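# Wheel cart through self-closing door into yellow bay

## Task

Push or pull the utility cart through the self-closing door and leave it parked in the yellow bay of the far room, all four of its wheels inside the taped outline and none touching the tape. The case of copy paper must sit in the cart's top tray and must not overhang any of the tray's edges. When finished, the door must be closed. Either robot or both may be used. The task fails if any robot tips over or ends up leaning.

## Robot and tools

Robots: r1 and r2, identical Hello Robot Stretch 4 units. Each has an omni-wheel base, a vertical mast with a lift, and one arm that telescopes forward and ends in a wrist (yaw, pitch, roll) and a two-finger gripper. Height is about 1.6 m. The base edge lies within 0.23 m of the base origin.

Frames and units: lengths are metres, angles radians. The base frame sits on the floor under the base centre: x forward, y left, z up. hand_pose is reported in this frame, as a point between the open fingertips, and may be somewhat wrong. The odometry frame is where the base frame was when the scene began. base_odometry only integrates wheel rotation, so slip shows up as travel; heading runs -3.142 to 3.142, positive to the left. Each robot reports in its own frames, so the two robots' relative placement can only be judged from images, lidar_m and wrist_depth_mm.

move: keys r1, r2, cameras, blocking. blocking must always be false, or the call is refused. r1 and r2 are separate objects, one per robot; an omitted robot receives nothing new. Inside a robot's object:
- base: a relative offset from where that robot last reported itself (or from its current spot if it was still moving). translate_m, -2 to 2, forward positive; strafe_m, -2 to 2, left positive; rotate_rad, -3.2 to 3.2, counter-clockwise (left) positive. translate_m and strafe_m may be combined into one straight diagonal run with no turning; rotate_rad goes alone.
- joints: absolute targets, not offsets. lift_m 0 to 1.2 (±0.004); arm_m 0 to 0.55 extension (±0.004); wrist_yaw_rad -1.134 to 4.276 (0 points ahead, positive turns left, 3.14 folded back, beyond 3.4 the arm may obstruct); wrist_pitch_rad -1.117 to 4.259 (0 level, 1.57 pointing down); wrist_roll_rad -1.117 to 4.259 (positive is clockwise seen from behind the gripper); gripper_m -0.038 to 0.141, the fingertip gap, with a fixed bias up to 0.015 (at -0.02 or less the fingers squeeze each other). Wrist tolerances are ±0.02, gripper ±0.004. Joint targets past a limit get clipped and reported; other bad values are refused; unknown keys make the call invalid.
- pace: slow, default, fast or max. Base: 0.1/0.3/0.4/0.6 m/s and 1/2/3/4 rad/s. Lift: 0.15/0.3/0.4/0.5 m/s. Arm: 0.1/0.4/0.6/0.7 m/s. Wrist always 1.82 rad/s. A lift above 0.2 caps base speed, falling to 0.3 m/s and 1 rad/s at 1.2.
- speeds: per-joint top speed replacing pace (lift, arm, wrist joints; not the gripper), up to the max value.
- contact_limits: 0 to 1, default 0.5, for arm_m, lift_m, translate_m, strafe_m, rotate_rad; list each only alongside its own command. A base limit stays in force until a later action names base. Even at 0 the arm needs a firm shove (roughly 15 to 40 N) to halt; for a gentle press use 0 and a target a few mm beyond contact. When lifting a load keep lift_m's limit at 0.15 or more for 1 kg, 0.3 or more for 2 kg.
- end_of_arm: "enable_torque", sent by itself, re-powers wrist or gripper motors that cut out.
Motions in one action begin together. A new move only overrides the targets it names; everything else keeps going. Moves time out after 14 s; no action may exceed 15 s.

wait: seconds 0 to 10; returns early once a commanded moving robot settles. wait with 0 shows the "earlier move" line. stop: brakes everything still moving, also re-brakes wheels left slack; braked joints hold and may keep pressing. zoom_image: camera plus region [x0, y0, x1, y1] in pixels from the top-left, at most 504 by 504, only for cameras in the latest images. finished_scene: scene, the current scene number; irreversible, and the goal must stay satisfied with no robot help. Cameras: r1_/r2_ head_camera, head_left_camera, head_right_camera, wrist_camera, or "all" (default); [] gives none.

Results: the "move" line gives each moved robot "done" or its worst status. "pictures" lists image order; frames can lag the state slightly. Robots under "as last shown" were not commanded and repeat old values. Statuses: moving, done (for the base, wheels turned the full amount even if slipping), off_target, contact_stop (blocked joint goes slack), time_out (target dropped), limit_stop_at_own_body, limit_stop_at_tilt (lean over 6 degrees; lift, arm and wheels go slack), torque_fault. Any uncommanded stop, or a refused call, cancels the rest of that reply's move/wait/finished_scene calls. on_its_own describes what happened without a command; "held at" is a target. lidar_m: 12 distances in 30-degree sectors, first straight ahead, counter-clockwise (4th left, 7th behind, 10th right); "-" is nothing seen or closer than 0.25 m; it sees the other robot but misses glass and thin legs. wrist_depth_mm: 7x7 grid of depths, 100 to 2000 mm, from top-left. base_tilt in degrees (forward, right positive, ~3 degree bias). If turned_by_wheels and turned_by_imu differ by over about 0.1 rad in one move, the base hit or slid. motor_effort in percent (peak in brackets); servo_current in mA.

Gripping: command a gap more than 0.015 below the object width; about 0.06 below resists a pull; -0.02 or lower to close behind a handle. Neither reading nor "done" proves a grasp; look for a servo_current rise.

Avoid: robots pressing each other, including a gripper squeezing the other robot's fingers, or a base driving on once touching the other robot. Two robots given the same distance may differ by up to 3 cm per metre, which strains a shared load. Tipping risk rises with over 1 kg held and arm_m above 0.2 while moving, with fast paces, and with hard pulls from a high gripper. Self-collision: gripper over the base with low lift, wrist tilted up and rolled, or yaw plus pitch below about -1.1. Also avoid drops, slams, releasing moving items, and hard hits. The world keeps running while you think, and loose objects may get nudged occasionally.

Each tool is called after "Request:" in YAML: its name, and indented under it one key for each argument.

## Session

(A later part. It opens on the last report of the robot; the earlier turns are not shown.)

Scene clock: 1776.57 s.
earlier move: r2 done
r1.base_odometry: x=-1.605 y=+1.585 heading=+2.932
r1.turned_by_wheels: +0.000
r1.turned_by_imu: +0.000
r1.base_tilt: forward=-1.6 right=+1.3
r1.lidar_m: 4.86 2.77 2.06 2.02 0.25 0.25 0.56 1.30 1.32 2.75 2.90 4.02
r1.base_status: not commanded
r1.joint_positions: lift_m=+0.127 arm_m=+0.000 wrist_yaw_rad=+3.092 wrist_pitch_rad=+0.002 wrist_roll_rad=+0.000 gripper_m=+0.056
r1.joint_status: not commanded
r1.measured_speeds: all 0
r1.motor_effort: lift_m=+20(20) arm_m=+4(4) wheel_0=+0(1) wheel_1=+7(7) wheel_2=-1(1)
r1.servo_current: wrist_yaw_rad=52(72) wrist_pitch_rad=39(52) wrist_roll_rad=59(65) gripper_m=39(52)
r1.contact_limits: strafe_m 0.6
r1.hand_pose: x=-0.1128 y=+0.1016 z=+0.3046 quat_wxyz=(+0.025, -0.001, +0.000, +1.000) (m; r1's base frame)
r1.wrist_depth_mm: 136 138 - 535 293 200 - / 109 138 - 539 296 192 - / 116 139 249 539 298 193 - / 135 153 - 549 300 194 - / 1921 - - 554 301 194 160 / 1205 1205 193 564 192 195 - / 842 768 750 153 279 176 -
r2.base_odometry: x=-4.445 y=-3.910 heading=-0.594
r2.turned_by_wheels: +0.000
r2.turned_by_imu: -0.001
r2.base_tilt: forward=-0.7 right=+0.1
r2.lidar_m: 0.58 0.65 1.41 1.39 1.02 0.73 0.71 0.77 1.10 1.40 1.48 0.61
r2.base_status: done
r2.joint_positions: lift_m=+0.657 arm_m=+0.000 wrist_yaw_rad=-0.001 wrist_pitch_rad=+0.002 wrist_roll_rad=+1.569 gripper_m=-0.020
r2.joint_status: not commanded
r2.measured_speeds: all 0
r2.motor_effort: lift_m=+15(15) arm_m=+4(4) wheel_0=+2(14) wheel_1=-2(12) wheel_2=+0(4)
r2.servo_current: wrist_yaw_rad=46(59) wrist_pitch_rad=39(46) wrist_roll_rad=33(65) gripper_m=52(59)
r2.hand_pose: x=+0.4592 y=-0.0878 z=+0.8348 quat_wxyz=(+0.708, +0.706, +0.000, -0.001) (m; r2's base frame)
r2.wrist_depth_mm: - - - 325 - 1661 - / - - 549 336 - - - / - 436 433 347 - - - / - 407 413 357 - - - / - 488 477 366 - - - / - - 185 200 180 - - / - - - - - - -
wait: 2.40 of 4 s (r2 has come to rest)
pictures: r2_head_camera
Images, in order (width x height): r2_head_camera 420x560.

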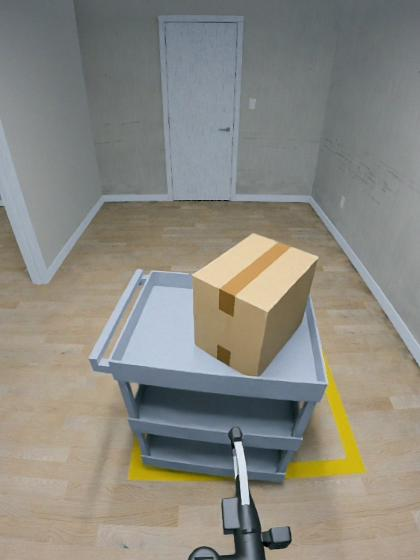

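Request:
move:
  blocking: false
  r2: {"base":{"strafe_m":-0.09},"pace":"slow"}
  cameras: []

Request:
wait:
  seconds: 3
  cameras: []

Request:
move:
  blocking: false
  r2: {"base":{"translate_m":0.24},"pace":"slow"}
  cameras: []

Request:
wait:
  seconds: 6
  cameras: ["r2_head_camera"]

Request:
zoom_image:
  camera: "r2_head_camera"
  region: [0, 200, 420, 560]

Scene clock: 1786.33 s.
move: r2 moving
r1: as last shown
r1.lidar_m: 4.87 2.74 2.03 2.01 0.25 0.25 0.54 1.30 1.37 2.77 2.88 4.02
r1.servo_current: wrist_yaw_rad=59(65) wrist_pitch_rad=46(46) wrist_roll_rad=59(59) gripper_m=39(39)
r1.contact_limits: strafe_m 0.6
r1.wrist_depth_mm: 136 138 - 535 293 200 - / 109 138 - 539 296 192 - / 116 139 249 549 298 193 - / 135 153 - 544 300 195 - / 1983 - - 559 301 195 160 / 1160 1182 194 559 191 195 - / 842 750 759 153 278 176 -
r2.base_odometry: x=-4.453 y=-3.922 heading=-0.594
r2.turned_by_wheels: +0.000
r2.turned_by_imu: +0.000
r2.base_tilt: forward=-0.7 right=+0.0
r2.lidar_m: 0.58 0.66 1.44 1.39 0.99 0.74 0.71 0.77 1.07 1.40 1.48 0.59
r2.base_status: strafe_m moving
r2.joint_positions: lift_m=+0.657 arm_m=+0.000 wrist_yaw_rad=-0.001 wrist_pitch_rad=+0.002 wrist_roll_rad=+1.569 gripper_m=-0.020
r2.joint_status: not commanded
r2.measured_speeds: translate_m=+0.000 strafe_m=-0.056 rotate_rad=-0.002 lift_m=+0.000 arm_m=+0.000 wrist_yaw_rad=+0.000 wrist_pitch_rad=+0.000 wrist_roll_rad=+0.000
r2.motor_effort: lift_m=+15(15) arm_m=+4(4) wheel_0=+6(8) wheel_1=-9(9) wheel_2=+0(2)
r2.servo_current: wrist_yaw_rad=33(59) wrist_pitch_rad=39(46) wrist_roll_rad=39(52) gripper_m=52(52)
r2.hand_pose: x=+0.4592 y=-0.0878 z=+0.8348 quat_wxyz=(+0.708, +0.706, +0.000, -0.001) (m; r2's base frame)
r2.wrist_depth_mm: - - - 325 - 627 - / - - 554 336 - - - / - 466 445 343 - - - / - 402 399 351 - - - / - 477 462 364 - - - / - - 186 200 180 - - / - - - - - - -
pictures: none
No camera images: "cameras" was empty.

Scene clock: 1787.87 s.
earlier move: r2 done
r1.base_odometry: x=-1.605 y=+1.585 heading=+2.932
r1.turned_by_wheels: +0.000
r1.turned_by_imu: +0.000
r1.base_tilt: forward=-1.6 right=+1.3
r1.lidar_m: 4.86 2.76 2.06 2.00 0.25 0.25 0.54 1.29 1.35 2.77 2.87 4.00
r1.base_status: not commanded
r1.joint_positions: lift_m=+0.127 arm_m=+0.000 wrist_yaw_rad=+3.092 wrist_pitch_rad=+0.002 wrist_roll_rad=+0.000 gripper_m=+0.056
r1.joint_status: not commanded
r1.measured_speeds: all 0
r1.motor_effort: lift_m=+20(20) arm_m=+4(4) wheel_0=+1(1) wheel_1=+7(7) wheel_2=-1(1)
r1.servo_current: wrist_yaw_rad=59(72) wrist_pitch_rad=39(46) wrist_roll_rad=52(65) gripper_m=33(46)
r1.contact_limits: strafe_m 0.6
r1.hand_pose: x=-0.1128 y=+0.1016 z=+0.3046 quat_wxyz=(+0.025, -0.001, +0.000, +1.000) (m; r1's base frame)
r1.wrist_depth_mm: 136 138 - 535 291 201 - / 109 138 - 539 294 192 - / 116 139 250 544 298 193 - / 135 153 - 549 300 193 - / 1921 - - 554 300 195 161 / 1205 1229 193 564 191 194 - / 842 750 750 154 279 176 -
r2.base_odometry: x=-4.495 y=-3.985 heading=-0.594
r2.turned_by_wheels: +0.000
r2.turned_by_imu: +0.000
r2.base_tilt: forward=-0.7 right=+0.0
r2.lidar_m: 0.55 0.64 1.51 1.45 1.00 0.75 0.72 0.75 1.08 1.32 1.41 0.58
r2.base_status: done
r2.joint_positions: lift_m=+0.657 arm_m=+0.000 wrist_yaw_rad=-0.001 wrist_pitch_rad=+0.002 wrist_roll_rad=+1.569 gripper_m=-0.020
r2.joint_status: not commanded
r2.measured_speeds: all 0
r2.motor_effort: lift_m=+15(15) arm_m=+4(4) wheel_0=+3(11) wheel_1=-5(9) wheel_2=+0(2)
r2.servo_current: wrist_yaw_rad=65(65) wrist_pitch_rad=46(46) wrist_roll_rad=52(59) gripper_m=46(59)
r2.hand_pose: x=+0.4592 y=-0.0878 z=+0.8348 quat_wxyz=(+0.708, +0.706, +0.000, -0.001) (m; r2's base frame)
r2.wrist_depth_mm: - - - - - 1661 1078 / - - - 324 329 327 329 / - - 549 329 - - - / - 484 462 340 - - - / - 407 407 347 - - - / - 455 185 200 180 - - / - - 539 - - - -
wait: 1.53 of 3 s (r2 has come to rest)
pictures: none
No camera images: "cameras" was empty.

Scene clock: 1788.37 s.
move: r2 moving
r1: as last shown
r1.lidar_m: 4.84 2.73 2.05 2.01 0.25 0.25 0.53 1.28 1.36 2.76 2.90 4.01
r1.motor_effort: lift_m=+20(20) arm_m=+4(4) wheel_0=+0(0) wheel_1=+7(7) wheel_2=-1(1)
r1.servo_current: wrist_yaw_rad=59(59) wrist_pitch_rad=46(46) wrist_roll_rad=52(59) gripper_m=46(46)
r1.contact_limits: strafe_m 0.6
r1.wrist_depth_mm: 136 138 - 535 293 200 - / 109 138 - 535 297 192 - / 116 139 250 544 298 193 - / 135 153 - 549 300 195 - / - - - 554 300 195 161 / 1182 1182 193 559 191 194 - / 854 750 750 153 281 176 -
r2.base_odometry: x=-4.485 y=-3.992 heading=-0.594
r2.turned_by_wheels: +0.000
r2.turned_by_imu: +0.000
r2.base_tilt: forward=-0.6 right=+0.0
r2.lidar_m: 0.55 0.62 1.53 1.46 1.02 0.77 0.73 0.78 1.09 1.32 1.40 0.56
r2.base_status: translate_m moving
r2.joint_positions: lift_m=+0.657 arm_m=+0.000 wrist_yaw_rad=-0.001 wrist_pitch_rad=+0.002 wrist_roll_rad=+1.569 gripper_m=-0.020
r2.joint_status: not commanded
r2.measured_speeds: translate_m=+0.048 strafe_m=+0.000 rotate_rad=+0.000 lift_m=+0.000 arm_m=+0.000 wrist_yaw_rad=+0.000 wrist_pitch_rad=+0.000 wrist_roll_rad=+0.000
r2.motor_effort: lift_m=+15(15) arm_m=+4(4) wheel_0=+6(8) wheel_1=+4(7) wheel_2=-8(10)
r2.servo_current: wrist_yaw_rad=46(65) wrist_pitch_rad=46(46) wrist_roll_rad=46(52) gripper_m=46(52)
r2.hand_pose: x=+0.4592 y=-0.0878 z=+0.8348 quat_wxyz=(+0.708, +0.706, +0.000, -0.001) (m; r2's base frame)
r2.wrist_depth_mm: - - - - - 1576 1138 / - - - 314 317 315 327 / - - 544 319 - - - / - 466 452 330 - - - / - 394 399 338 - - - / - 439 185 200 180 - - / - - 521 - - - -
pictures: none
No camera images: "cameras" was empty.

Scene clock: 1791.57 s.
earlier move: r2 done
r1.base_odometry: x=-1.605 y=+1.585 heading=+2.932
r1.turned_by_wheels: +0.000
r1.turned_by_imu: +0.000
r1.base_tilt: forward=-1.6 right=+1.3
r1.lidar_m: 4.87 2.77 2.07 2.02 0.25 0.25 0.58 1.29 1.32 2.76 2.91 4.00
r1.base_status: not commanded
r1.joint_positions: lift_m=+0.127 arm_m=+0.000 wrist_yaw_rad=+3.092 wrist_pitch_rad=+0.002 wrist_roll_rad=+0.000 gripper_m=+0.056
r1.joint_status: not commanded
r1.measured_speeds: all 0
r1.motor_effort: lift_m=+20(20) arm_m=+4(4) wheel_0=+0(1) wheel_1=+7(7) wheel_2=-1(1)
r1.servo_current: wrist_yaw_rad=46(72) wrist_pitch_rad=39(52) wrist_roll_rad=33(72) gripper_m=39(46)
r1.contact_limits: strafe_m 0.6
r1.hand_pose: x=-0.1128 y=+0.1016 z=+0.3046 quat_wxyz=(+0.025, -0.001, +0.000, +1.000) (m; r1's base frame)
r1.wrist_depth_mm: 136 138 - 525 294 200 - / 109 138 - 539 296 192 - / 116 139 248 549 298 193 - / 135 153 - 549 300 193 - / 1921 - - 554 300 194 160 / 1182 1205 193 559 191 194 - / 854 759 750 153 279 176 -
r2.base_odometry: x=-4.297 y=-4.119 heading=-0.594
r2.turned_by_wheels: +0.000
r2.turned_by_imu: +0.000
r2.base_tilt: forward=-0.7 right=+0.1
r2.lidar_m: 0.44 0.49 1.53 1.46 1.30 0.98 0.95 1.01 1.37 1.33 1.39 0.48
r2.base_status: done
r2.joint_positions: lift_m=+0.657 arm_m=+0.000 wrist_yaw_rad=-0.002 wrist_pitch_rad=+0.002 wrist_roll_rad=+1.569 gripper_m=-0.020
r2.joint_status: not commanded
r2.measured_speeds: all 0
r2.motor_effort: lift_m=+15(15) arm_m=+4(4) wheel_0=+4(10) wheel_1=+5(7) wheel_2=-8(15)
r2.servo_current: wrist_yaw_rad=46(65) wrist_pitch_rad=46(46) wrist_roll_rad=39(59) gripper_m=46(59)
r2.hand_pose: x=+0.4591 y=-0.0881 z=+0.8348 quat_wxyz=(+0.708, +0.706, +0.000, -0.002) (m; r2's base frame)
r2.wrist_depth_mm: - - - 233 238 243 257 / - - - 233 - 1618 462 / - 500 433 235 - - - / 373 351 334 235 - - - / 283 281 279 234 - - - / 298 298 186 200 180 - - / 351 322 332 - - - -
wait: 3.20 of 6 s (r2 has come to rest)
pictures: r2_head_camera
Images, in order (width x height): r2_head_camera 420x560.

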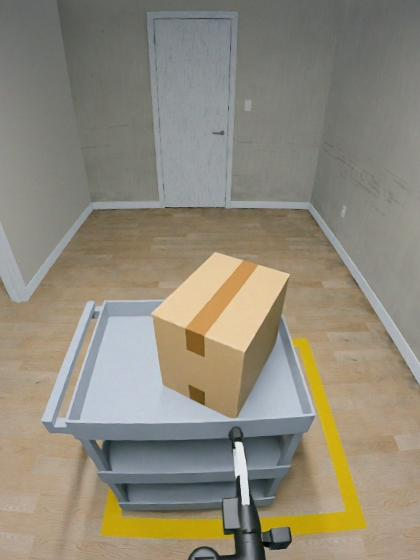

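Scaled by 1.200 from the camera's 420x560 image, which has a finer 1200x1600 frame.

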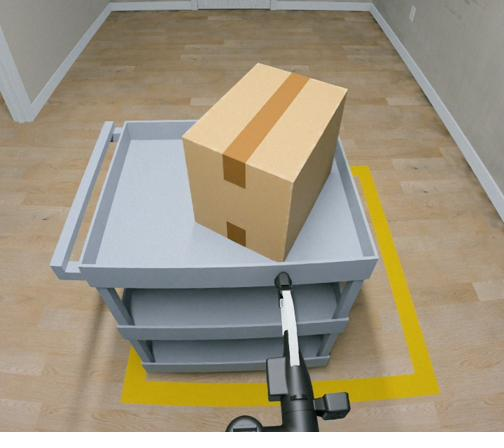

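Request:
move:
  blocking: false
  r2: {"base":{"translate_m":-0.04},"pace":"slow"}
  cameras: []

Request:
wait:
  seconds: 2
  cameras: []

Request:
move:
  blocking: false
  r2: {"base":{"strafe_m":0.05},"pace":"slow"}
  cameras: []

Request:
wait:
  seconds: 2
  cameras: []

Request:
move:
  blocking: false
  r2: {"base":{"translate_m":0.15},"pace":"slow"}
  cameras: []

Request:
wait:
  seconds: 5
  cameras: ["r2_head_camera"]

Request:
zoom_image:
  camera: "r2_head_camera"
  region: [0, 200, 420, 560]

Scene clock: 1801.83 s.
move: r2 moving
r1: as last shown
r1.lidar_m: 4.87 2.77 2.06 2.01 0.25 0.25 0.55 1.28 1.34 2.77 2.90 4.02
r1.motor_effort: lift_m=+20(20) arm_m=+4(4) wheel_0=+1(1) wheel_1=+7(7) wheel_2=-1(1)
r1.servo_current: wrist_yaw_rad=52(65) wrist_pitch_rad=39(46) wrist_roll_rad=52(59) gripper_m=46(46)
r1.contact_limits: strafe_m 0.6
r1.wrist_depth_mm: 135 138 - 530 293 200 - / 109 138 - 539 293 191 - / 116 139 249 544 298 193 - / 135 153 - 544 298 193 - / - - - 554 301 195 161 / 1182 1182 194 554 191 195 - / 842 759 750 153 282 176 -
r2.base_odometry: x=-4.306 y=-4.112 heading=-0.595
r2.turned_by_wheels: +0.000
r2.turned_by_imu: +0.000
r2.base_tilt: forward=-0.7 right=+0.0
r2.lidar_m: 0.43 0.49 1.52 1.45 1.33 0.96 0.92 1.00 1.36 1.32 1.40 0.49
r2.base_status: translate_m moving
r2.joint_positions: lift_m=+0.657 arm_m=+0.000 wrist_yaw_rad=-0.002 wrist_pitch_rad=+0.002 wrist_roll_rad=+1.569 gripper_m=-0.020
r2.joint_status: not commanded
r2.measured_speeds: translate_m=-0.049 strafe_m=+0.000 rotate_rad=-0.003 lift_m=+0.000 arm_m=+0.000 wrist_yaw_rad=+0.000 wrist_pitch_rad=+0.000 wrist_roll_rad=+0.000
r2.motor_effort: lift_m=+15(15) arm_m=+4(4) wheel_0=-7(8) wheel_1=-6(7) wheel_2=+9(10)
r2.servo_current: wrist_yaw_rad=52(59) wrist_pitch_rad=39(46) wrist_roll_rad=46(52) gripper_m=46(52)
r2.hand_pose: x=+0.4591 y=-0.0881 z=+0.8348 quat_wxyz=(+0.708, +0.706, +0.000, -0.002) (m; r2's base frame)
r2.wrist_depth_mm: - - - 242 248 247 263 / - - - 243 - 1661 439 / - 500 462 243 - - - / - 357 342 245 - - - / 291 291 291 245 - - - / 312 314 185 200 179 - - / - 340 347 - - - -
pictures: none
No camera images: "cameras" was empty.

Scene clock: 1802.90 s.
earlier move: r2 done
r1.base_odometry: x=-1.605 y=+1.585 heading=+2.932
r1.turned_by_wheels: +0.000
r1.turned_by_imu: +0.000
r1.base_tilt: forward=-1.6 right=+1.3
r1.lidar_m: 4.86 2.75 2.05 2.00 0.25 0.25 0.55 1.29 1.31 2.75 2.91 3.98
r1.base_status: not commanded
r1.joint_positions: lift_m=+0.127 arm_m=+0.000 wrist_yaw_rad=+3.092 wrist_pitch_rad=+0.002 wrist_roll_rad=+0.000 gripper_m=+0.056
r1.joint_status: not commanded
r1.measured_speeds: all 0
r1.motor_effort: lift_m=+20(20) arm_m=+4(4) wheel_0=+0(1) wheel_1=+7(7) wheel_2=-1(1)
r1.servo_current: wrist_yaw_rad=46(65) wrist_pitch_rad=39(46) wrist_roll_rad=39(59) gripper_m=39(46)
r1.contact_limits: strafe_m 0.6
r1.hand_pose: x=-0.1128 y=+0.1016 z=+0.3046 quat_wxyz=(+0.025, -0.001, +0.000, +1.000) (m; r1's base frame)
r1.wrist_depth_mm: 136 138 - 535 293 200 - / 109 138 - 535 294 193 - / 116 138 249 539 296 193 - / 135 153 - 549 298 194 - / 1983 - - 554 300 195 161 / 1182 1205 194 559 191 195 - / 842 759 759 153 279 176 -
r2.base_odometry: x=-4.329 y=-4.097 heading=-0.595
r2.turned_by_wheels: +0.000
r2.turned_by_imu: +0.000
r2.base_tilt: forward=-0.7 right=+0.1
r2.lidar_m: 0.49 0.51 1.49 1.47 1.29 0.96 0.91 0.96 1.38 1.33 1.40 0.53
r2.base_status: done
r2.joint_positions: lift_m=+0.657 arm_m=+0.000 wrist_yaw_rad=-0.002 wrist_pitch_rad=+0.002 wrist_roll_rad=+1.569 gripper_m=-0.020
r2.joint_status: not commanded
r2.measured_speeds: all 0
r2.motor_effort: lift_m=+15(15) arm_m=+4(4) wheel_0=-3(9) wheel_1=-5(9) wheel_2=+4(10)
r2.servo_current: wrist_yaw_rad=46(59) wrist_pitch_rad=39(46) wrist_roll_rad=39(65) gripper_m=46(59)
r2.hand_pose: x=+0.4591 y=-0.0881 z=+0.8348 quat_wxyz=(+0.708, +0.706, +0.000, -0.002) (m; r2's base frame)
r2.wrist_depth_mm: - - - 270 276 277 278 / - - - 270 - 1661 439 / - - 480 271 - - - / - 387 387 273 - - - / 324 324 322 273 - - - / 366 349 185 200 180 - - / - 377 387 - - - -
wait: 1.07 of 2 s (r2 has come to rest)
pictures: none
No camera images: "cameras" was empty.

Scene clock: 1803.40 s.
move: r2 moving
r1: as last shown
r1.lidar_m: 4.87 2.73 2.05 2.02 0.25 0.25 0.52 1.29 1.34 2.77 2.91 4.01
r1.servo_current: wrist_yaw_rad=59(59) wrist_pitch_rad=39(46) wrist_roll_rad=52(78) gripper_m=46(46)
r1.contact_limits: strafe_m 0.6
r1.wrist_depth_mm: 136 138 - 535 291 200 - / 109 138 - 530 294 192 - / 116 138 249 549 297 193 - / 135 153 - 549 297 194 - / 1983 - - 559 303 195 161 / 1182 1182 193 564 191 196 - / 842 759 750 153 281 175 -
r2.base_odometry: x=-4.322 y=-4.085 heading=-0.594
r2.turned_by_wheels: +0.000
r2.turned_by_imu: +0.000
r2.base_tilt: forward=-0.7 right=+0.0
r2.lidar_m: 0.48 0.49 1.52 1.44 1.29 0.96 0.92 0.97 1.37 1.34 1.42 0.51
r2.base_status: strafe_m moving
r2.joint_positions: lift_m=+0.657 arm_m=+0.000 wrist_yaw_rad=-0.002 wrist_pitch_rad=+0.002 wrist_roll_rad=+1.569 gripper_m=-0.020
r2.joint_status: not commanded
r2.measured_speeds: translate_m=+0.000 strafe_m=+0.057 rotate_rad=-0.001 lift_m=+0.000 arm_m=+0.000 wrist_yaw_rad=+0.000 wrist_pitch_rad=+0.000 wrist_roll_rad=+0.000
r2.motor_effort: lift_m=+15(15) arm_m=+4(4) wheel_0=-8(10) wheel_1=+8(8) wheel_2=-1(3)
r2.servo_current: wrist_yaw_rad=46(46) wrist_pitch_rad=39(46) wrist_roll_rad=39(59) gripper_m=46(52)
r2.hand_pose: x=+0.4591 y=-0.0881 z=+0.8348 quat_wxyz=(+0.708, +0.706, +0.000, -0.002) (m; r2's base frame)
r2.wrist_depth_mm: - - - 271 277 277 278 / - - - 272 - 1661 455 / - 521 477 272 - - - / - 368 364 273 - - - / 320 320 319 274 - - - / - 357 185 200 180 - - / - 387 397 - - - -
pictures: none
No camera images: "cameras" was empty.

Scene clock: 1804.50 s.
earlier move: r2 done
r1.base_odometry: x=-1.605 y=+1.585 heading=+2.932
r1.turned_by_wheels: +0.000
r1.turned_by_imu: +0.000
r1.base_tilt: forward=-1.6 right=+1.3
r1.lidar_m: 4.87 2.71 2.06 2.01 0.25 0.25 0.55 1.29 1.35 2.78 2.90 4.01
r1.base_status: not commanded
r1.joint_positions: lift_m=+0.127 arm_m=+0.000 wrist_yaw_rad=+3.092 wrist_pitch_rad=+0.002 wrist_roll_rad=+0.000 gripper_m=+0.056
r1.joint_status: not commanded
r1.measured_speeds: all 0
r1.motor_effort: lift_m=+20(20) arm_m=+4(4) wheel_0=+0(1) wheel_1=+7(7) wheel_2=-1(1)
r1.servo_current: wrist_yaw_rad=59(59) wrist_pitch_rad=39(46) wrist_roll_rad=33(78) gripper_m=39(46)
r1.contact_limits: strafe_m 0.6
r1.hand_pose: x=-0.1128 y=+0.1016 z=+0.3046 quat_wxyz=(+0.025, -0.001, +0.000, +1.000) (m; r1's base frame)
r1.wrist_depth_mm: 136 138 - 525 291 200 - / 109 138 - 535 294 193 - / 116 138 248 544 298 194 - / 135 153 - 544 298 194 - / 1983 - - 559 301 195 161 / 1182 1205 195 559 191 195 - / 854 741 741 153 279 176 -
r2.base_odometry: x=-4.302 y=-4.055 heading=-0.595
r2.turned_by_wheels: +0.000
r2.turned_by_imu: +0.000
r2.base_tilt: forward=-0.7 right=+0.1
r2.lidar_m: 0.48 0.51 1.46 1.39 1.29 0.95 0.91 0.95 1.36 1.39 1.46 0.51
r2.base_status: done
r2.joint_positions: lift_m=+0.657 arm_m=+0.000 wrist_yaw_rad=-0.002 wrist_pitch_rad=+0.002 wrist_roll_rad=+1.569 gripper_m=-0.020
r2.joint_status: not commanded
r2.measured_speeds: all 0
r2.motor_effort: lift_m=+15(15) arm_m=+4(4) wheel_0=-5(10) wheel_1=+4(9) wheel_2=+0(3)
r2.servo_current: wrist_yaw_rad=39(52) wrist_pitch_rad=39(46) wrist_roll_rad=46(59) gripper_m=46(59)
r2.hand_pose: x=+0.4591 y=-0.0881 z=+0.8348 quat_wxyz=(+0.708, +0.706, +0.000, -0.002) (m; r2's base frame)
r2.wrist_depth_mm: - - - 270 - 1618 442 / - - - 270 - 1756 - / - 402 394 272 - - - / 322 320 319 272 - - - / 353 343 345 274 - - - / - 387 185 200 179 - - / - 430 430 - - - -
wait: 1.10 of 2 s (r2 has come to rest)
pictures: none
No camera images: "cameras" was empty.

Scene clock: 1805.00 s.
move: r2 moving
r1: as last shown
r1.lidar_m: 4.87 2.74 2.07 2.01 0.25 0.25 0.54 1.28 1.34 2.78 2.89 4.03
r1.servo_current: wrist_yaw_rad=52(59) wrist_pitch_rad=39(46) wrist_roll_rad=39(72) gripper_m=46(46)
r1.contact_limits: strafe_m 0.6
r1.wrist_depth_mm: 136 138 - 535 293 201 - / 109 138 - 535 297 192 - / 116 139 248 544 298 193 - / 135 153 - 549 300 194 - / 1863 - - 559 301 194 161 / 1182 1205 193 559 191 195 - / 842 750 741 153 279 176 -
r2.base_odometry: x=-4.291 y=-4.062 heading=-0.594
r2.turned_by_wheels: +0.000
r2.turned_by_imu: +0.000
r2.base_tilt: forward=-0.7 right=+0.0
r2.lidar_m: 0.47 0.50 1.45 1.43 1.28 0.98 0.91 0.98 1.37 1.39 1.47 0.51
r2.base_status: translate_m moving
r2.joint_positions: lift_m=+0.657 arm_m=+0.000 wrist_yaw_rad=-0.002 wrist_pitch_rad=+0.002 wrist_roll_rad=+1.569 gripper_m=-0.020
r2.joint_status: not commanded
r2.measured_speeds: translate_m=+0.048 strafe_m=+0.000 rotate_rad=-0.002 lift_m=+0.000 arm_m=+0.000 wrist_yaw_rad=+0.000 wrist_pitch_rad=+0.000 wrist_roll_rad=+0.000
r2.motor_effort: lift_m=+15(15) arm_m=+4(4) wheel_0=+9(9) wheel_1=+6(8) wheel_2=-9(10)
r2.servo_current: wrist_yaw_rad=46(59) wrist_pitch_rad=46(46) wrist_roll_rad=39(52) gripper_m=46(52)
r2.hand_pose: x=+0.4591 y=-0.0881 z=+0.8348 quat_wxyz=(+0.708, +0.706, +0.000, -0.002) (m; r2's base frame)
r2.wrist_depth_mm: - - - 259 - 1661 449 / - - 559 262 - 1756 - / - 389 382 262 - - - / 312 312 307 263 - - - / 342 330 329 264 - - - / - 375 184 199 180 - - / - 413 418 - - - -
pictures: none
No camera images: "cameras" was empty.

Scene clock: 1807.30 s.
earlier move: r2 done
r1.base_odometry: x=-1.605 y=+1.585 heading=+2.932
r1.turned_by_wheels: +0.000
r1.turned_by_imu: +0.000
r1.base_tilt: forward=-1.6 right=+1.2
r1.lidar_m: 4.86 2.74 2.05 1.98 0.25 0.25 0.54 1.29 1.33 2.76 2.91 4.01
r1.base_status: not commanded
r1.joint_positions: lift_m=+0.127 arm_m=+0.000 wrist_yaw_rad=+3.092 wrist_pitch_rad=+0.002 wrist_roll_rad=+0.000 gripper_m=+0.056
r1.joint_status: not commanded
r1.measured_speeds: all 0
r1.motor_effort: lift_m=+20(20) arm_m=+4(4) wheel_0=+0(1) wheel_1=+7(8) wheel_2=-1(1)
r1.servo_current: wrist_yaw_rad=46(65) wrist_pitch_rad=46(52) wrist_roll_rad=65(78) gripper_m=39(52)
r1.contact_limits: strafe_m 0.6
r1.hand_pose: x=-0.1128 y=+0.1016 z=+0.3046 quat_wxyz=(+0.025, -0.001, +0.000, +1.000) (m; r1's base frame)
r1.wrist_depth_mm: 136 137 - 530 291 200 - / 109 138 - 539 296 193 - / 116 139 248 480 298 193 - / 135 153 - 554 300 194 - / 1983 - - 559 303 195 160 / 1182 1205 194 559 191 195 - / 842 759 759 154 279 176 -
r2.base_odometry: x=-4.178 y=-4.139 heading=-0.594
r2.turned_by_wheels: +0.000
r2.turned_by_imu: +0.001
r2.base_tilt: forward=-0.7 right=+0.1
r2.lidar_m: 0.41 0.42 1.46 1.41 1.46 1.11 1.06 1.11 1.44 1.37 1.49 0.48
r2.base_status: done
r2.joint_positions: lift_m=+0.657 arm_m=+0.000 wrist_yaw_rad=-0.003 wrist_pitch_rad=+0.002 wrist_roll_rad=+1.569 gripper_m=-0.020
r2.joint_status: not commanded
r2.measured_speeds: all 0
r2.motor_effort: lift_m=+15(15) arm_m=+4(5) wheel_0=+4(10) wheel_1=+4(9) wheel_2=-4(16)
r2.servo_current: wrist_yaw_rad=59(59) wrist_pitch_rad=46(52) wrist_roll_rad=39(59) gripper_m=52(59)
r2.hand_pose: x=+0.4590 y=-0.0882 z=+0.8348 quat_wxyz=(+0.708, +0.706, +0.000, -0.002) (m; r2's base frame)
r2.wrist_depth_mm: - - - 267 - 1661 1160 / - - - 260 - 1756 473 / - 469 449 253 - 691 - / 293 291 293 247 - - - / 303 304 301 240 - - - / 325 324 185 203 180 - - / - 340 345 - - - -
wait: 2.30 of 5 s (r2 has come to rest)
pictures: r2_head_camera
Images, in order (width x height): r2_head_camera 420x560.

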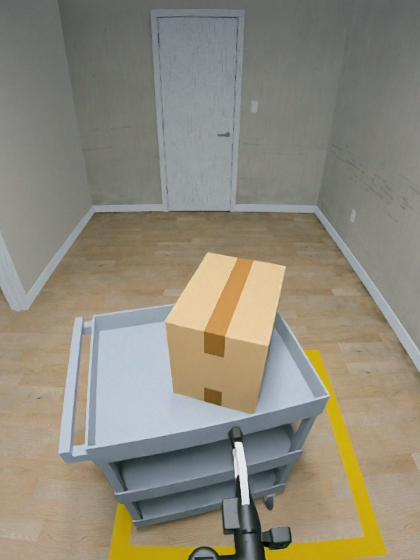

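Scaled by 1.200 from the camera's 420x560 image, which has a finer 1200x1600 frame.

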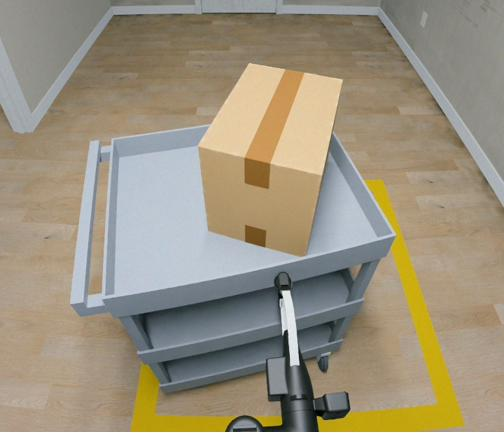

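Request:
move:
  blocking: false
  r2: {"base":{"translate_m":-0.06},"pace":"slow"}
  cameras: []

Request:
wait:
  seconds: 2
  cameras: []

Request:
move:
  blocking: false
  r2: {"base":{"strafe_m":0.2},"pace":"slow"}
  cameras: []

Request:
wait:
  seconds: 4
  cameras: ["r2_head_camera"]

Request:
zoom_image:
  camera: "r2_head_camera"
  region: [0, 200, 420, 560]

Scene clock: 1815.77 s.
move: r2 moving
r1: as last shown
r1.base_tilt: forward=-1.6 right=+1.3
r1.lidar_m: 4.86 2.75 2.05 2.00 0.25 0.25 0.55 1.28 1.36 2.78 2.88 4.01
r1.motor_effort: lift_m=+20(20) arm_m=+4(4) wheel_0=+0(1) wheel_1=+7(7) wheel_2=-1(1)
r1.servo_current: wrist_yaw_rad=46(59) wrist_pitch_rad=46(46) wrist_roll_rad=46(59) gripper_m=46(52)
r1.contact_limits: strafe_m 0.6
r1.wrist_depth_mm: 136 138 - 525 293 200 - / 109 138 - 544 294 193 - / 116 139 249 480 297 193 - / 135 153 - 544 298 195 - / 1983 - - 554 300 195 161 / 1182 1229 194 564 191 195 - / 866 759 750 153 281 176 -
r2.base_odometry: x=-4.187 y=-4.133 heading=-0.594
r2.turned_by_wheels: +0.000
r2.turned_by_imu: +0.000
r2.base_tilt: forward=-0.6 right=+0.1
r2.lidar_m: 0.43 0.45 1.46 1.40 1.47 1.09 1.06 1.11 1.45 1.38 1.46 0.52
r2.base_status: translate_m moving
r2.joint_positions: lift_m=+0.657 arm_m=+0.000 wrist_yaw_rad=-0.003 wrist_pitch_rad=+0.002 wrist_roll_rad=+1.569 gripper_m=-0.020
r2.joint_status: not commanded
r2.measured_speeds: translate_m=-0.048 strafe_m=+0.000 rotate_rad=+0.000 lift_m=+0.000 arm_m=+0.000 wrist_yaw_rad=+0.000 wrist_pitch_rad=+0.000 wrist_roll_rad=+0.000
r2.motor_effort: lift_m=+15(15) arm_m=+4(4) wheel_0=-2(7) wheel_1=-5(6) wheel_2=+9(9)
r2.servo_current: wrist_yaw_rad=39(52) wrist_pitch_rad=39(46) wrist_roll_rad=65(65) gripper_m=46(52)
r2.hand_pose: x=+0.4590 y=-0.0882 z=+0.8348 quat_wxyz=(+0.708, +0.706, +0.000, -0.002) (m; r2's base frame)
r2.wrist_depth_mm: - - - 279 - 1661 421 / - - - 272 - 1618 466 / - 484 469 264 - 691 - / 301 301 304 258 - - - / 315 314 315 251 - - - / 342 336 186 199 171 - - / - 351 357 - - - -
pictures: none
No camera images: "cameras" was empty.

Scene clock: 1817.10 s.
earlier move: r2 done
r1.base_odometry: x=-1.605 y=+1.585 heading=+2.932
r1.turned_by_wheels: +0.000
r1.turned_by_imu: +0.000
r1.base_tilt: forward=-1.6 right=+1.3
r1.lidar_m: 4.85 2.74 2.05 2.00 0.25 0.25 0.55 1.30 1.33 2.77 2.88 4.00
r1.base_status: not commanded
r1.joint_positions: lift_m=+0.127 arm_m=+0.000 wrist_yaw_rad=+3.092 wrist_pitch_rad=+0.002 wrist_roll_rad=+0.000 gripper_m=+0.056
r1.joint_status: not commanded
r1.measured_speeds: all 0
r1.motor_effort: lift_m=+20(20) arm_m=+4(4) wheel_0=+0(1) wheel_1=+7(7) wheel_2=-1(1)
r1.servo_current: wrist_yaw_rad=46(65) wrist_pitch_rad=39(52) wrist_roll_rad=39(65) gripper_m=46(52)
r1.contact_limits: strafe_m 0.6
r1.hand_pose: x=-0.1128 y=+0.1016 z=+0.3046 quat_wxyz=(+0.025, -0.001, +0.000, +1.000) (m; r1's base frame)
r1.wrist_depth_mm: 136 138 - 525 293 201 - / 109 138 - 539 296 192 - / 116 138 249 484 298 193 - / 135 153 - 549 298 194 - / 1921 - - 564 301 195 160 / 1182 1205 195 564 191 194 - / 866 750 759 153 281 176 -
r2.base_odometry: x=-4.227 y=-4.106 heading=-0.595
r2.turned_by_wheels: +0.000
r2.turned_by_imu: +0.000
r2.base_tilt: forward=-0.7 right=+0.0
r2.lidar_m: 0.49 0.49 1.46 1.40 1.41 1.06 1.01 1.05 1.42 1.38 1.48 0.53
r2.base_status: done
r2.joint_positions: lift_m=+0.657 arm_m=+0.000 wrist_yaw_rad=-0.003 wrist_pitch_rad=+0.002 wrist_roll_rad=+1.569 gripper_m=-0.020
r2.joint_status: not commanded
r2.measured_speeds: all 0
r2.motor_effort: lift_m=+15(15) arm_m=+4(4) wheel_0=-3(9) wheel_1=-4(7) wheel_2=+5(11)
r2.servo_current: wrist_yaw_rad=39(59) wrist_pitch_rad=39(46) wrist_roll_rad=52(65) gripper_m=52(52)
r2.hand_pose: x=+0.4590 y=-0.0882 z=+0.8348 quat_wxyz=(+0.708, +0.706, +0.000, -0.002) (m; r2's base frame)
r2.wrist_depth_mm: - - - 334 362 1366 415 / - - - 322 - 1756 - / - - 554 314 - - - / - 353 353 304 - - - / - 366 368 297 - - - / - 387 185 200 179 - - / - 410 413 - - - -
wait: 1.33 of 2 s (r2 has come to rest)
pictures: none
No camera images: "cameras" was empty.

Scene clock: 1817.60 s.
move: r2 moving
r1: as last shown
r1.base_tilt: forward=-1.6 right=+1.2
r1.lidar_m: 4.86 2.74 2.06 2.02 0.25 0.26 0.54 1.29 1.34 2.77 2.91 3.99
r1.servo_current: wrist_yaw_rad=65(65) wrist_pitch_rad=46(46) wrist_roll_rad=46(72) gripper_m=46(52)
r1.contact_limits: strafe_m 0.6
r1.wrist_depth_mm: 136 138 - 525 294 200 - / 109 138 - 544 296 192 - / 116 139 249 484 297 193 - / 135 153 - 559 298 193 - / - - - 549 300 195 161 / 1182 1182 194 559 190 195 - / 854 759 750 153 279 176 -
r2.base_odometry: x=-4.219 y=-4.094 heading=-0.594
r2.turned_by_wheels: +0.000
r2.turned_by_imu: +0.000
r2.base_tilt: forward=-0.7 right=+0.1
r2.lidar_m: 0.48 0.47 1.45 1.40 1.39 1.03 1.00 1.07 1.45 1.40 1.48 0.55
r2.base_status: strafe_m moving
r2.joint_positions: lift_m=+0.657 arm_m=+0.000 wrist_yaw_rad=-0.003 wrist_pitch_rad=+0.002 wrist_roll_rad=+1.569 gripper_m=-0.020
r2.joint_status: not commanded
r2.measured_speeds: translate_m=-0.001 strafe_m=+0.056 rotate_rad=+0.004 lift_m=+0.000 arm_m=+0.000 wrist_yaw_rad=+0.000 wrist_pitch_rad=+0.000 wrist_roll_rad=+0.000
r2.motor_effort: lift_m=+15(15) arm_m=+4(4) wheel_0=-6(9) wheel_1=+7(8) wheel_2=+0(3)
r2.servo_current: wrist_yaw_rad=46(65) wrist_pitch_rad=39(46) wrist_roll_rad=39(65) gripper_m=46(52)
r2.hand_pose: x=+0.4590 y=-0.0882 z=+0.8348 quat_wxyz=(+0.708, +0.706, +0.000, -0.002) (m; r2's base frame)
r2.wrist_depth_mm: - - - 330 - 1537 436 / - - - 320 - 1808 - / - 580 496 312 - - - / - 355 355 303 - - - / - 370 370 294 - - - / - 397 185 200 180 - - / - 421 424 - - - -
pictures: none
No camera images: "cameras" was empty.

Scene clock: 1820.23 s.
earlier move: r2 done
r1.base_odometry: x=-1.605 y=+1.585 heading=+2.932
r1.turned_by_wheels: +0.000
r1.turned_by_imu: +0.000
r1.base_tilt: forward=-1.6 right=+1.3
r1.lidar_m: 4.86 2.74 2.04 2.00 0.25 0.25 0.57 1.29 1.34 2.77 2.91 3.98
r1.base_status: not commanded
r1.joint_positions: lift_m=+0.127 arm_m=+0.000 wrist_yaw_rad=+3.092 wrist_pitch_rad=+0.002 wrist_roll_rad=+0.000 gripper_m=+0.056
r1.joint_status: not commanded
r1.measured_speeds: all 0
r1.motor_effort: lift_m=+20(20) arm_m=+4(4) wheel_0=+0(1) wheel_1=+7(7) wheel_2=-1(1)
r1.servo_current: wrist_yaw_rad=39(78) wrist_pitch_rad=39(52) wrist_roll_rad=33(72) gripper_m=33(52)
r1.contact_limits: strafe_m 0.6
r1.hand_pose: x=-0.1128 y=+0.1016 z=+0.3046 quat_wxyz=(+0.025, -0.001, +0.000, +1.000) (m; r1's base frame)
r1.wrist_depth_mm: 136 138 - 530 293 201 - / 109 138 - 539 294 193 - / 116 139 248 484 298 193 - / 135 153 - 554 300 194 - / 1983 - - 554 300 194 161 / 1205 1182 194 564 191 194 - / 842 750 759 153 281 176 -
r2.base_odometry: x=-4.115 y=-3.940 heading=-0.595
r2.turned_by_wheels: +0.000
r2.turned_by_imu: +0.000
r2.base_tilt: forward=-0.7 right=+0.1
r2.lidar_m: 0.46 2.24 1.25 1.20 1.29 1.03 0.98 1.08 1.50 1.59 1.68 0.51
r2.base_status: done
r2.joint_positions: lift_m=+0.657 arm_m=+0.000 wrist_yaw_rad=-0.003 wrist_pitch_rad=+0.002 wrist_roll_rad=+1.569 gripper_m=-0.020
r2.joint_status: not commanded
r2.measured_speeds: all 0
r2.motor_effort: lift_m=+15(15) arm_m=+4(4) wheel_0=-3(11) wheel_1=+3(10) wheel_2=+0(3)
r2.servo_current: wrist_yaw_rad=52(65) wrist_pitch_rad=33(46) wrist_roll_rad=46(65) gripper_m=52(59)
r2.hand_pose: x=+0.4590 y=-0.0882 z=+0.8348 quat_wxyz=(+0.708, +0.706, +0.000, -0.002) (m; r2's base frame)
r2.wrist_depth_mm: - 355 353 291 - 707 - / - 375 375 283 - - - / - 397 397 274 - - - / - 421 418 267 - - - / - - - 262 - - - / - - 185 200 180 - - / - - - - - - 473
wait: 2.63 of 4 s (r2 has come to rest)
pictures: r2_head_camera
Images, in order (width x height): r2_head_camera 420x560.

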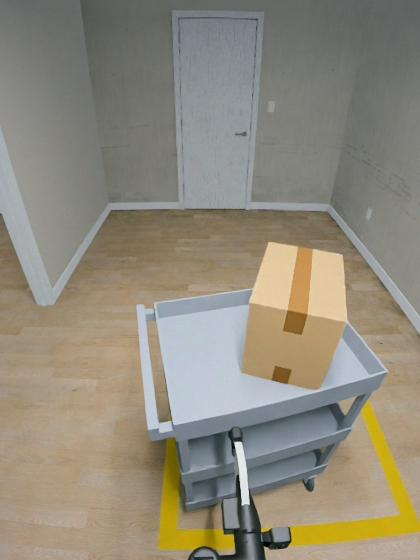

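Scaled by 1.200 from the camera's 420x560 image, which has a finer 1200x1600 frame.

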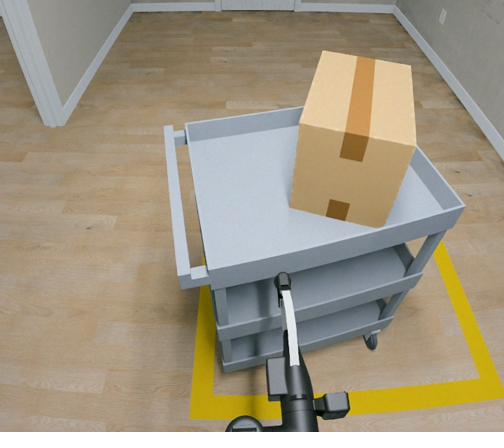

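Request:
move:
  blocking: false
  r2: {"base":{"translate_m":0.17},"pace":"slow"}
  cameras: []

Request:
wait:
  seconds: 5
  cameras: ["r2_head_camera"]

Request:
zoom_image:
  camera: "r2_head_camera"
  region: [0, 200, 420, 560]

Scene clock: 1825.67 s.
move: r2 moving
r1: as last shown
r1.lidar_m: 4.87 2.76 2.04 2.03 0.25 0.25 0.51 1.29 1.33 2.77 2.90 4.00
r1.servo_current: wrist_yaw_rad=52(65) wrist_pitch_rad=39(52) wrist_roll_rad=46(65) gripper_m=33(46)
r1.contact_limits: strafe_m 0.6
r1.wrist_depth_mm: 136 138 - 535 293 200 - / 109 138 - 539 294 191 - / 116 139 249 484 297 194 - / 135 153 - 549 300 194 - / - - - 554 300 194 160 / 1229 1205 193 564 191 195 - / 854 759 759 153 281 176 -
r2.base_odometry: x=-4.105 y=-3.947 heading=-0.594
r2.turned_by_wheels: +0.000
r2.turned_by_imu: +0.001
r2.base_tilt: forward=-0.7 right=+0.1
r2.lidar_m: 0.42 0.46 1.27 1.22 1.28 1.06 1.01 1.07 1.52 1.57 1.70 0.50
r2.base_status: translate_m moving
r2.joint_positions: lift_m=+0.657 arm_m=+0.000 wrist_yaw_rad=-0.003 wrist_pitch_rad=+0.002 wrist_roll_rad=+1.569 gripper_m=-0.020
r2.joint_status: not commanded
r2.measured_speeds: translate_m=+0.048 strafe_m=+0.000 rotate_rad=-0.001 lift_m=+0.000 arm_m=+0.000 wrist_yaw_rad=+0.000 wrist_pitch_rad=+0.000 wrist_roll_rad=+0.000
r2.motor_effort: lift_m=+15(15) arm_m=+4(4) wheel_0=+4(6) wheel_1=+6(6) wheel_2=-8(10)
r2.servo_current: wrist_yaw_rad=46(59) wrist_pitch_rad=46(46) wrist_roll_rad=52(59) gripper_m=52(52)
r2.hand_pose: x=+0.4590 y=-0.0882 z=+0.8348 quat_wxyz=(+0.708, +0.706, +0.000, -0.002) (m; r2's base frame)
r2.wrist_depth_mm: 351 349 345 281 - - - / - 366 364 272 - - - / - 384 387 264 - - - / - 410 407 257 - - - / - - - 252 - - - / - - 185 200 171 - - / - - - - - - -
pictures: none
No camera images: "cameras" was empty.

Scene clock: 1828.17 s.
earlier move: r2 done
r1.base_odometry: x=-1.605 y=+1.585 heading=+2.932
r1.turned_by_wheels: +0.000
r1.turned_by_imu: +0.000
r1.base_tilt: forward=-1.6 right=+1.3
r1.lidar_m: 4.86 2.78 2.04 2.03 0.25 0.25 0.54 1.28 1.35 2.76 2.91 4.00
r1.base_status: not commanded
r1.joint_positions: lift_m=+0.127 arm_m=+0.000 wrist_yaw_rad=+3.092 wrist_pitch_rad=+0.002 wrist_roll_rad=+0.000 gripper_m=+0.056
r1.joint_status: not commanded
r1.measured_speeds: all 0
r1.motor_effort: lift_m=+20(20) arm_m=+4(4) wheel_0=+0(1) wheel_1=+7(7) wheel_2=-1(1)
r1.servo_current: wrist_yaw_rad=52(65) wrist_pitch_rad=39(52) wrist_roll_rad=26(72) gripper_m=46(46)
r1.contact_limits: strafe_m 0.6
r1.hand_pose: x=-0.1128 y=+0.1016 z=+0.3046 quat_wxyz=(+0.025, -0.001, +0.000, +1.000) (m; r1's base frame)
r1.wrist_depth_mm: 136 138 - 530 293 200 - / 109 138 - 544 297 192 - / 116 139 249 539 297 193 - / 135 153 - 554 300 193 - / 1983 - - 559 300 194 161 / 1205 1205 194 559 191 195 - / 842 750 750 153 279 176 -
r2.base_odometry: x=-3.974 y=-4.035 heading=-0.594
r2.turned_by_wheels: +0.000
r2.turned_by_imu: +0.000
r2.base_tilt: forward=-0.7 right=+0.1
r2.lidar_m: 0.40 0.44 1.26 1.20 1.28 1.21 1.17 1.25 1.64 1.58 1.67 0.48
r2.base_status: done
r2.joint_positions: lift_m=+0.657 arm_m=+0.000 wrist_yaw_rad=-0.003 wrist_pitch_rad=+0.002 wrist_roll_rad=+1.569 gripper_m=-0.020
r2.joint_status: not commanded
r2.measured_speeds: all 0
r2.motor_effort: lift_m=+15(15) arm_m=+4(4) wheel_0=+4(11) wheel_1=+4(9) wheel_2=-7(15)
r2.servo_current: wrist_yaw_rad=52(59) wrist_pitch_rad=39(46) wrist_roll_rad=52(59) gripper_m=52(59)
r2.hand_pose: x=+0.4590 y=-0.0882 z=+0.8348 quat_wxyz=(+0.708, +0.706, +0.000, -0.002) (m; r2's base frame)
r2.wrist_depth_mm: 353 351 351 289 - 707 - / - 366 362 274 - - - / - 377 382 262 - - - / - 397 394 252 - - - / - - - 243 - - - / - - 185 202 180 - - / - - - - - - -
wait: 2.50 of 5 s (r2 has come to rest)
pictures: r2_head_camera
Images, in order (width x height): r2_head_camera 420x560.

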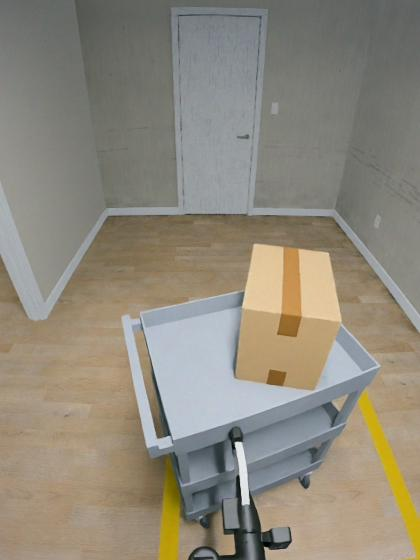

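Scaled by 1.200 from the camera's 420x560 image, which has a finer 1200x1600 frame.

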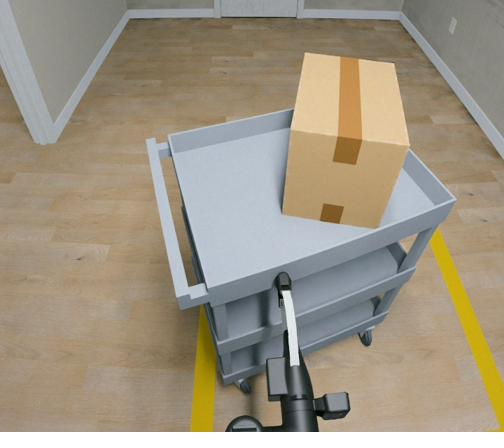

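Request:
move:
  blocking: false
  r2: {"base":{"translate_m":-0.1},"joints":{"lift_m":0.685},"pace":"default"}
  cameras: []

Request:
wait:
  seconds: 2
  cameras: []

Request:
move:
  blocking: false
  r2: {"base":{"strafe_m":0.8},"pace":"default"}
  cameras: []

Request:
wait:
  seconds: 5
  cameras: ["r2_head_camera"]

Request:
zoom_image:
  camera: "r2_head_camera"
  region: [0, 200, 420, 560]

Scene clock: 1853.80 s.
move: r2 moving
r1: as last shown
r1.lidar_m: 4.85 2.77 2.04 2.01 0.25 0.25 0.54 1.29 1.37 2.79 2.90 3.99
r1.servo_current: wrist_yaw_rad=52(72) wrist_pitch_rad=39(52) wrist_roll_rad=46(72) gripper_m=39(46)
r1.contact_limits: strafe_m 0.6
r1.wrist_depth_mm: 136 138 - 535 291 200 - / 109 138 - 539 296 192 - / 116 138 249 544 297 193 - / 135 153 - 549 298 194 - / 1983 - - 559 301 195 161 / 1182 1182 195 559 191 195 - / 842 750 750 153 279 176 -
r2.base_odometry: x=-4.000 y=-4.018 heading=-0.595
r2.turned_by_wheels: +0.000
r2.turned_by_imu: +0.000
r2.base_tilt: forward=-0.7 right=+0.0
r2.lidar_m: 0.44 0.45 1.23 1.20 1.27 1.18 1.14 1.21 1.65 1.57 1.67 0.53
r2.base_status: translate_m moving
r2.joint_positions: lift_m=+0.683 arm_m=+0.000 wrist_yaw_rad=-0.003 wrist_pitch_rad=+0.002 wrist_roll_rad=+1.569 gripper_m=-0.020
r2.joint_status: lift_m moving
r2.measured_speeds: translate_m=-0.122 strafe_m=+0.001 rotate_rad=+0.001 lift_m=+0.037 arm_m=+0.000 wrist_yaw_rad=+0.000 wrist_pitch_rad=+0.000 wrist_roll_rad=+0.000
r2.motor_effort: lift_m=+22(26) arm_m=+4(4) wheel_0=-7(11) wheel_1=-7(9) wheel_2=+12(12)
r2.servo_current: wrist_yaw_rad=52(59) wrist_pitch_rad=39(46) wrist_roll_rad=46(59) gripper_m=46(52)
r2.hand_pose: x=+0.4590 y=-0.0882 z=+0.8606 quat_wxyz=(+0.708, +0.706, +0.000, -0.002) (m; r2's base frame)
r2.wrist_depth_mm: - 377 375 322 - 715 - / - 387 392 304 304 - - / - 404 402 291 291 - - / - 427 421 281 278 - - / - - - 270 267 - - / - - 185 200 181 - - / - - - - - - -
pictures: none
No camera images: "cameras" was empty.

Scene clock: 1854.87 s.
earlier move: r2 done
r1.base_odometry: x=-1.605 y=+1.585 heading=+2.932
r1.turned_by_wheels: +0.000
r1.turned_by_imu: +0.000
r1.base_tilt: forward=-1.6 right=+1.3
r1.lidar_m: 4.87 2.74 2.04 1.98 0.25 0.25 0.55 1.28 1.34 2.78 2.92 4.00
r1.base_status: not commanded
r1.joint_positions: lift_m=+0.127 arm_m=+0.000 wrist_yaw_rad=+3.092 wrist_pitch_rad=+0.002 wrist_roll_rad=+0.000 gripper_m=+0.056
r1.joint_status: not commanded
r1.measured_speeds: all 0
r1.motor_effort: lift_m=+20(20) arm_m=+4(4) wheel_0=+0(1) wheel_1=+7(7) wheel_2=-1(1)
r1.servo_current: wrist_yaw_rad=65(72) wrist_pitch_rad=39(52) wrist_roll_rad=46(72) gripper_m=39(46)
r1.contact_limits: strafe_m 0.6
r1.hand_pose: x=-0.1128 y=+0.1016 z=+0.3046 quat_wxyz=(+0.025, -0.001, +0.000, +1.000) (m; r1's base frame)
r1.wrist_depth_mm: 136 138 - 530 293 200 - / 109 138 - 539 297 193 - / 116 139 249 539 297 193 - / 135 153 - 544 300 193 - / 1921 - - 559 300 194 160 / 1205 1205 193 564 191 195 - / 854 741 759 153 279 176 -
r2.base_odometry: x=-4.057 y=-3.979 heading=-0.595
r2.turned_by_wheels: +0.000
r2.turned_by_imu: +0.000
r2.base_tilt: forward=-0.7 right=+0.1
r2.lidar_m: 0.51 2.18 1.26 1.18 1.29 1.12 1.07 1.14 1.59 1.58 1.68 0.59
r2.base_status: done
r2.joint_positions: lift_m=+0.685 arm_m=+0.000 wrist_yaw_rad=-0.003 wrist_pitch_rad=+0.002 wrist_roll_rad=+1.569 gripper_m=-0.020
r2.joint_status: all done
r2.measured_speeds: all 0
r2.motor_effort: lift_m=+21(26) arm_m=+4(5) wheel_0=-3(11) wheel_1=-2(9) wheel_2=+2(12)
r2.servo_current: wrist_yaw_rad=46(59) wrist_pitch_rad=46(46) wrist_roll_rad=52(59) gripper_m=46(52)
r2.hand_pose: x=+0.4590 y=-0.0882 z=+0.8623 quat_wxyz=(+0.708, +0.706, +0.000, -0.002) (m; r2's base frame)
r2.wrist_depth_mm: - - - 402 - 723 - / - 466 455 384 - - - / - - 477 366 - - - / - - 496 351 - - - / - - - 338 - - - / - - 185 200 180 - - / - - - - - - -
wait: 1.07 of 2 s (r2 has come to rest)
pictures: none
No camera images: "cameras" was empty.

Scene clock: 1855.37 s.
move: r2 moving
r1: as last shown
r1.lidar_m: 4.85 2.76 2.05 2.01 0.25 0.25 0.54 1.30 1.35 2.77 2.88 3.99
r1.servo_current: wrist_yaw_rad=33(65) wrist_pitch_rad=33(46) wrist_roll_rad=65(65) gripper_m=39(46)
r1.contact_limits: strafe_m 0.6
r1.wrist_depth_mm: 136 138 - 535 291 200 - / 109 138 - 544 296 193 - / 116 139 250 544 298 193 - / 135 153 - 549 300 195 - / 1983 - - 559 300 195 161 / 1205 1205 194 569 190 194 - / 842 759 759 153 279 175 -
r2.base_odometry: x=-4.037 y=-3.950 heading=-0.595
r2.turned_by_wheels: +0.000
r2.turned_by_imu: +0.000
r2.base_tilt: forward=-0.7 right=+0.1
r2.lidar_m: 0.49 2.19 1.21 1.18 1.26 1.09 1.06 1.14 1.57 1.61 1.68 0.57
r2.base_status: strafe_m moving
r2.joint_positions: lift_m=+0.685 arm_m=+0.000 wrist_yaw_rad=-0.003 wrist_pitch_rad=+0.002 wrist_roll_rad=+1.569 gripper_m=-0.020
r2.joint_status: not commanded
r2.measured_speeds: translate_m=+0.000 strafe_m=+0.140 rotate_rad=-0.001 lift_m=+0.000 arm_m=+0.000 wrist_yaw_rad=+0.000 wrist_pitch_rad=+0.000 wrist_roll_rad=+0.000
r2.motor_effort: lift_m=+21(21) arm_m=+4(4) wheel_0=-8(11) wheel_1=+10(11) wheel_2=+0(1)
r2.servo_current: wrist_yaw_rad=46(52) wrist_pitch_rad=39(46) wrist_roll_rad=46(59) gripper_m=52(52)
r2.hand_pose: x=+0.4590 y=-0.0882 z=+0.8623 quat_wxyz=(+0.708, +0.706, +0.000, -0.002) (m; r2's base frame)
r2.wrist_depth_mm: - 452 452 394 - 759 - / - - 466 375 - - - / - - 484 357 - - - / - - - 342 - - - / - - - 330 334 - - / - - 185 200 181 - - / - - - - 306 - 306
pictures: none
No camera images: "cameras" was empty.

Scene clock: 1858.87 s.
earlier move: r2 done
r1.base_odometry: x=-1.605 y=+1.585 heading=+2.932
r1.turned_by_wheels: +0.000
r1.turned_by_imu: +0.000
r1.base_tilt: forward=-1.6 right=+1.3
r1.lidar_m: 4.87 2.74 2.05 2.02 0.25 0.26 0.56 1.29 1.34 2.76 2.91 4.01
r1.base_status: not commanded
r1.joint_positions: lift_m=+0.127 arm_m=+0.000 wrist_yaw_rad=+3.092 wrist_pitch_rad=+0.002 wrist_roll_rad=+0.000 gripper_m=+0.056
r1.joint_status: not commanded
r1.measured_speeds: all 0
r1.motor_effort: lift_m=+20(20) arm_m=+4(4) wheel_0=+0(1) wheel_1=+7(7) wheel_2=-1(1)
r1.servo_current: wrist_yaw_rad=46(78) wrist_pitch_rad=39(52) wrist_roll_rad=59(65) gripper_m=39(46)
r1.contact_limits: strafe_m 0.6
r1.hand_pose: x=-0.1128 y=+0.1016 z=+0.3046 quat_wxyz=(+0.025, -0.001, +0.000, +1.000) (m; r1's base frame)
r1.wrist_depth_mm: 136 138 - 530 293 200 - / 109 138 - 539 294 193 - / 116 139 248 549 298 193 - / 135 153 - 549 298 194 - / 1983 - - 559 300 194 161 / 1205 1205 193 559 191 195 - / 854 750 750 153 279 176 -
r2.base_odometry: x=-3.609 y=-3.317 heading=-0.595
r2.turned_by_wheels: +0.000
r2.turned_by_imu: +0.001
r2.base_tilt: forward=-0.7 right=+0.1
r2.lidar_m: 1.90 0.58 0.45 0.40 0.44 0.62 1.04 1.09 1.56 2.38 0.83 0.90
r2.base_status: done
r2.joint_positions: lift_m=+0.685 arm_m=+0.000 wrist_yaw_rad=-0.003 wrist_pitch_rad=+0.002 wrist_roll_rad=+1.569 gripper_m=-0.020
r2.joint_status: not commanded
r2.measured_speeds: all 0
r2.motor_effort: lift_m=+21(21) arm_m=+4(4) wheel_0=-3(12) wheel_1=+2(12) wheel_2=+0(2)
r2.servo_current: wrist_yaw_rad=46(59) wrist_pitch_rad=39(46) wrist_roll_rad=39(59) gripper_m=52(52)
r2.hand_pose: x=+0.4590 y=-0.0882 z=+0.8624 quat_wxyz=(+0.708, +0.706, +0.000, -0.002) (m; r2's base frame)
r2.wrist_depth_mm: - - - - - 1708 1182 / - - - - - 1756 1205 / - - - - - 1708 1205 / - - - - - 1708 1205 / - - - - - 1708 1205 / 1537 - 181 198 171 1537 1182 / - - - - - 1708 1205
wait: 3.50 of 5 s (r2 has come to rest)
pictures: r2_head_camera
Images, in order (width x height): r2_head_camera 420x560.

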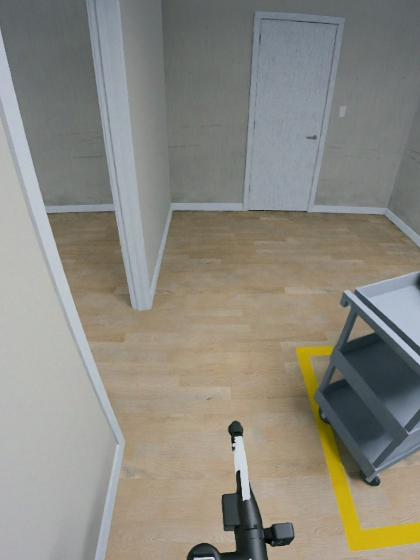

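Scaled by 1.200 from the camera's 420x560 image, which has a finer 1200x1600 frame.

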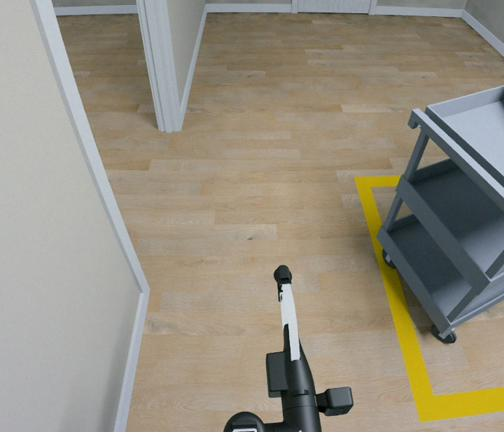

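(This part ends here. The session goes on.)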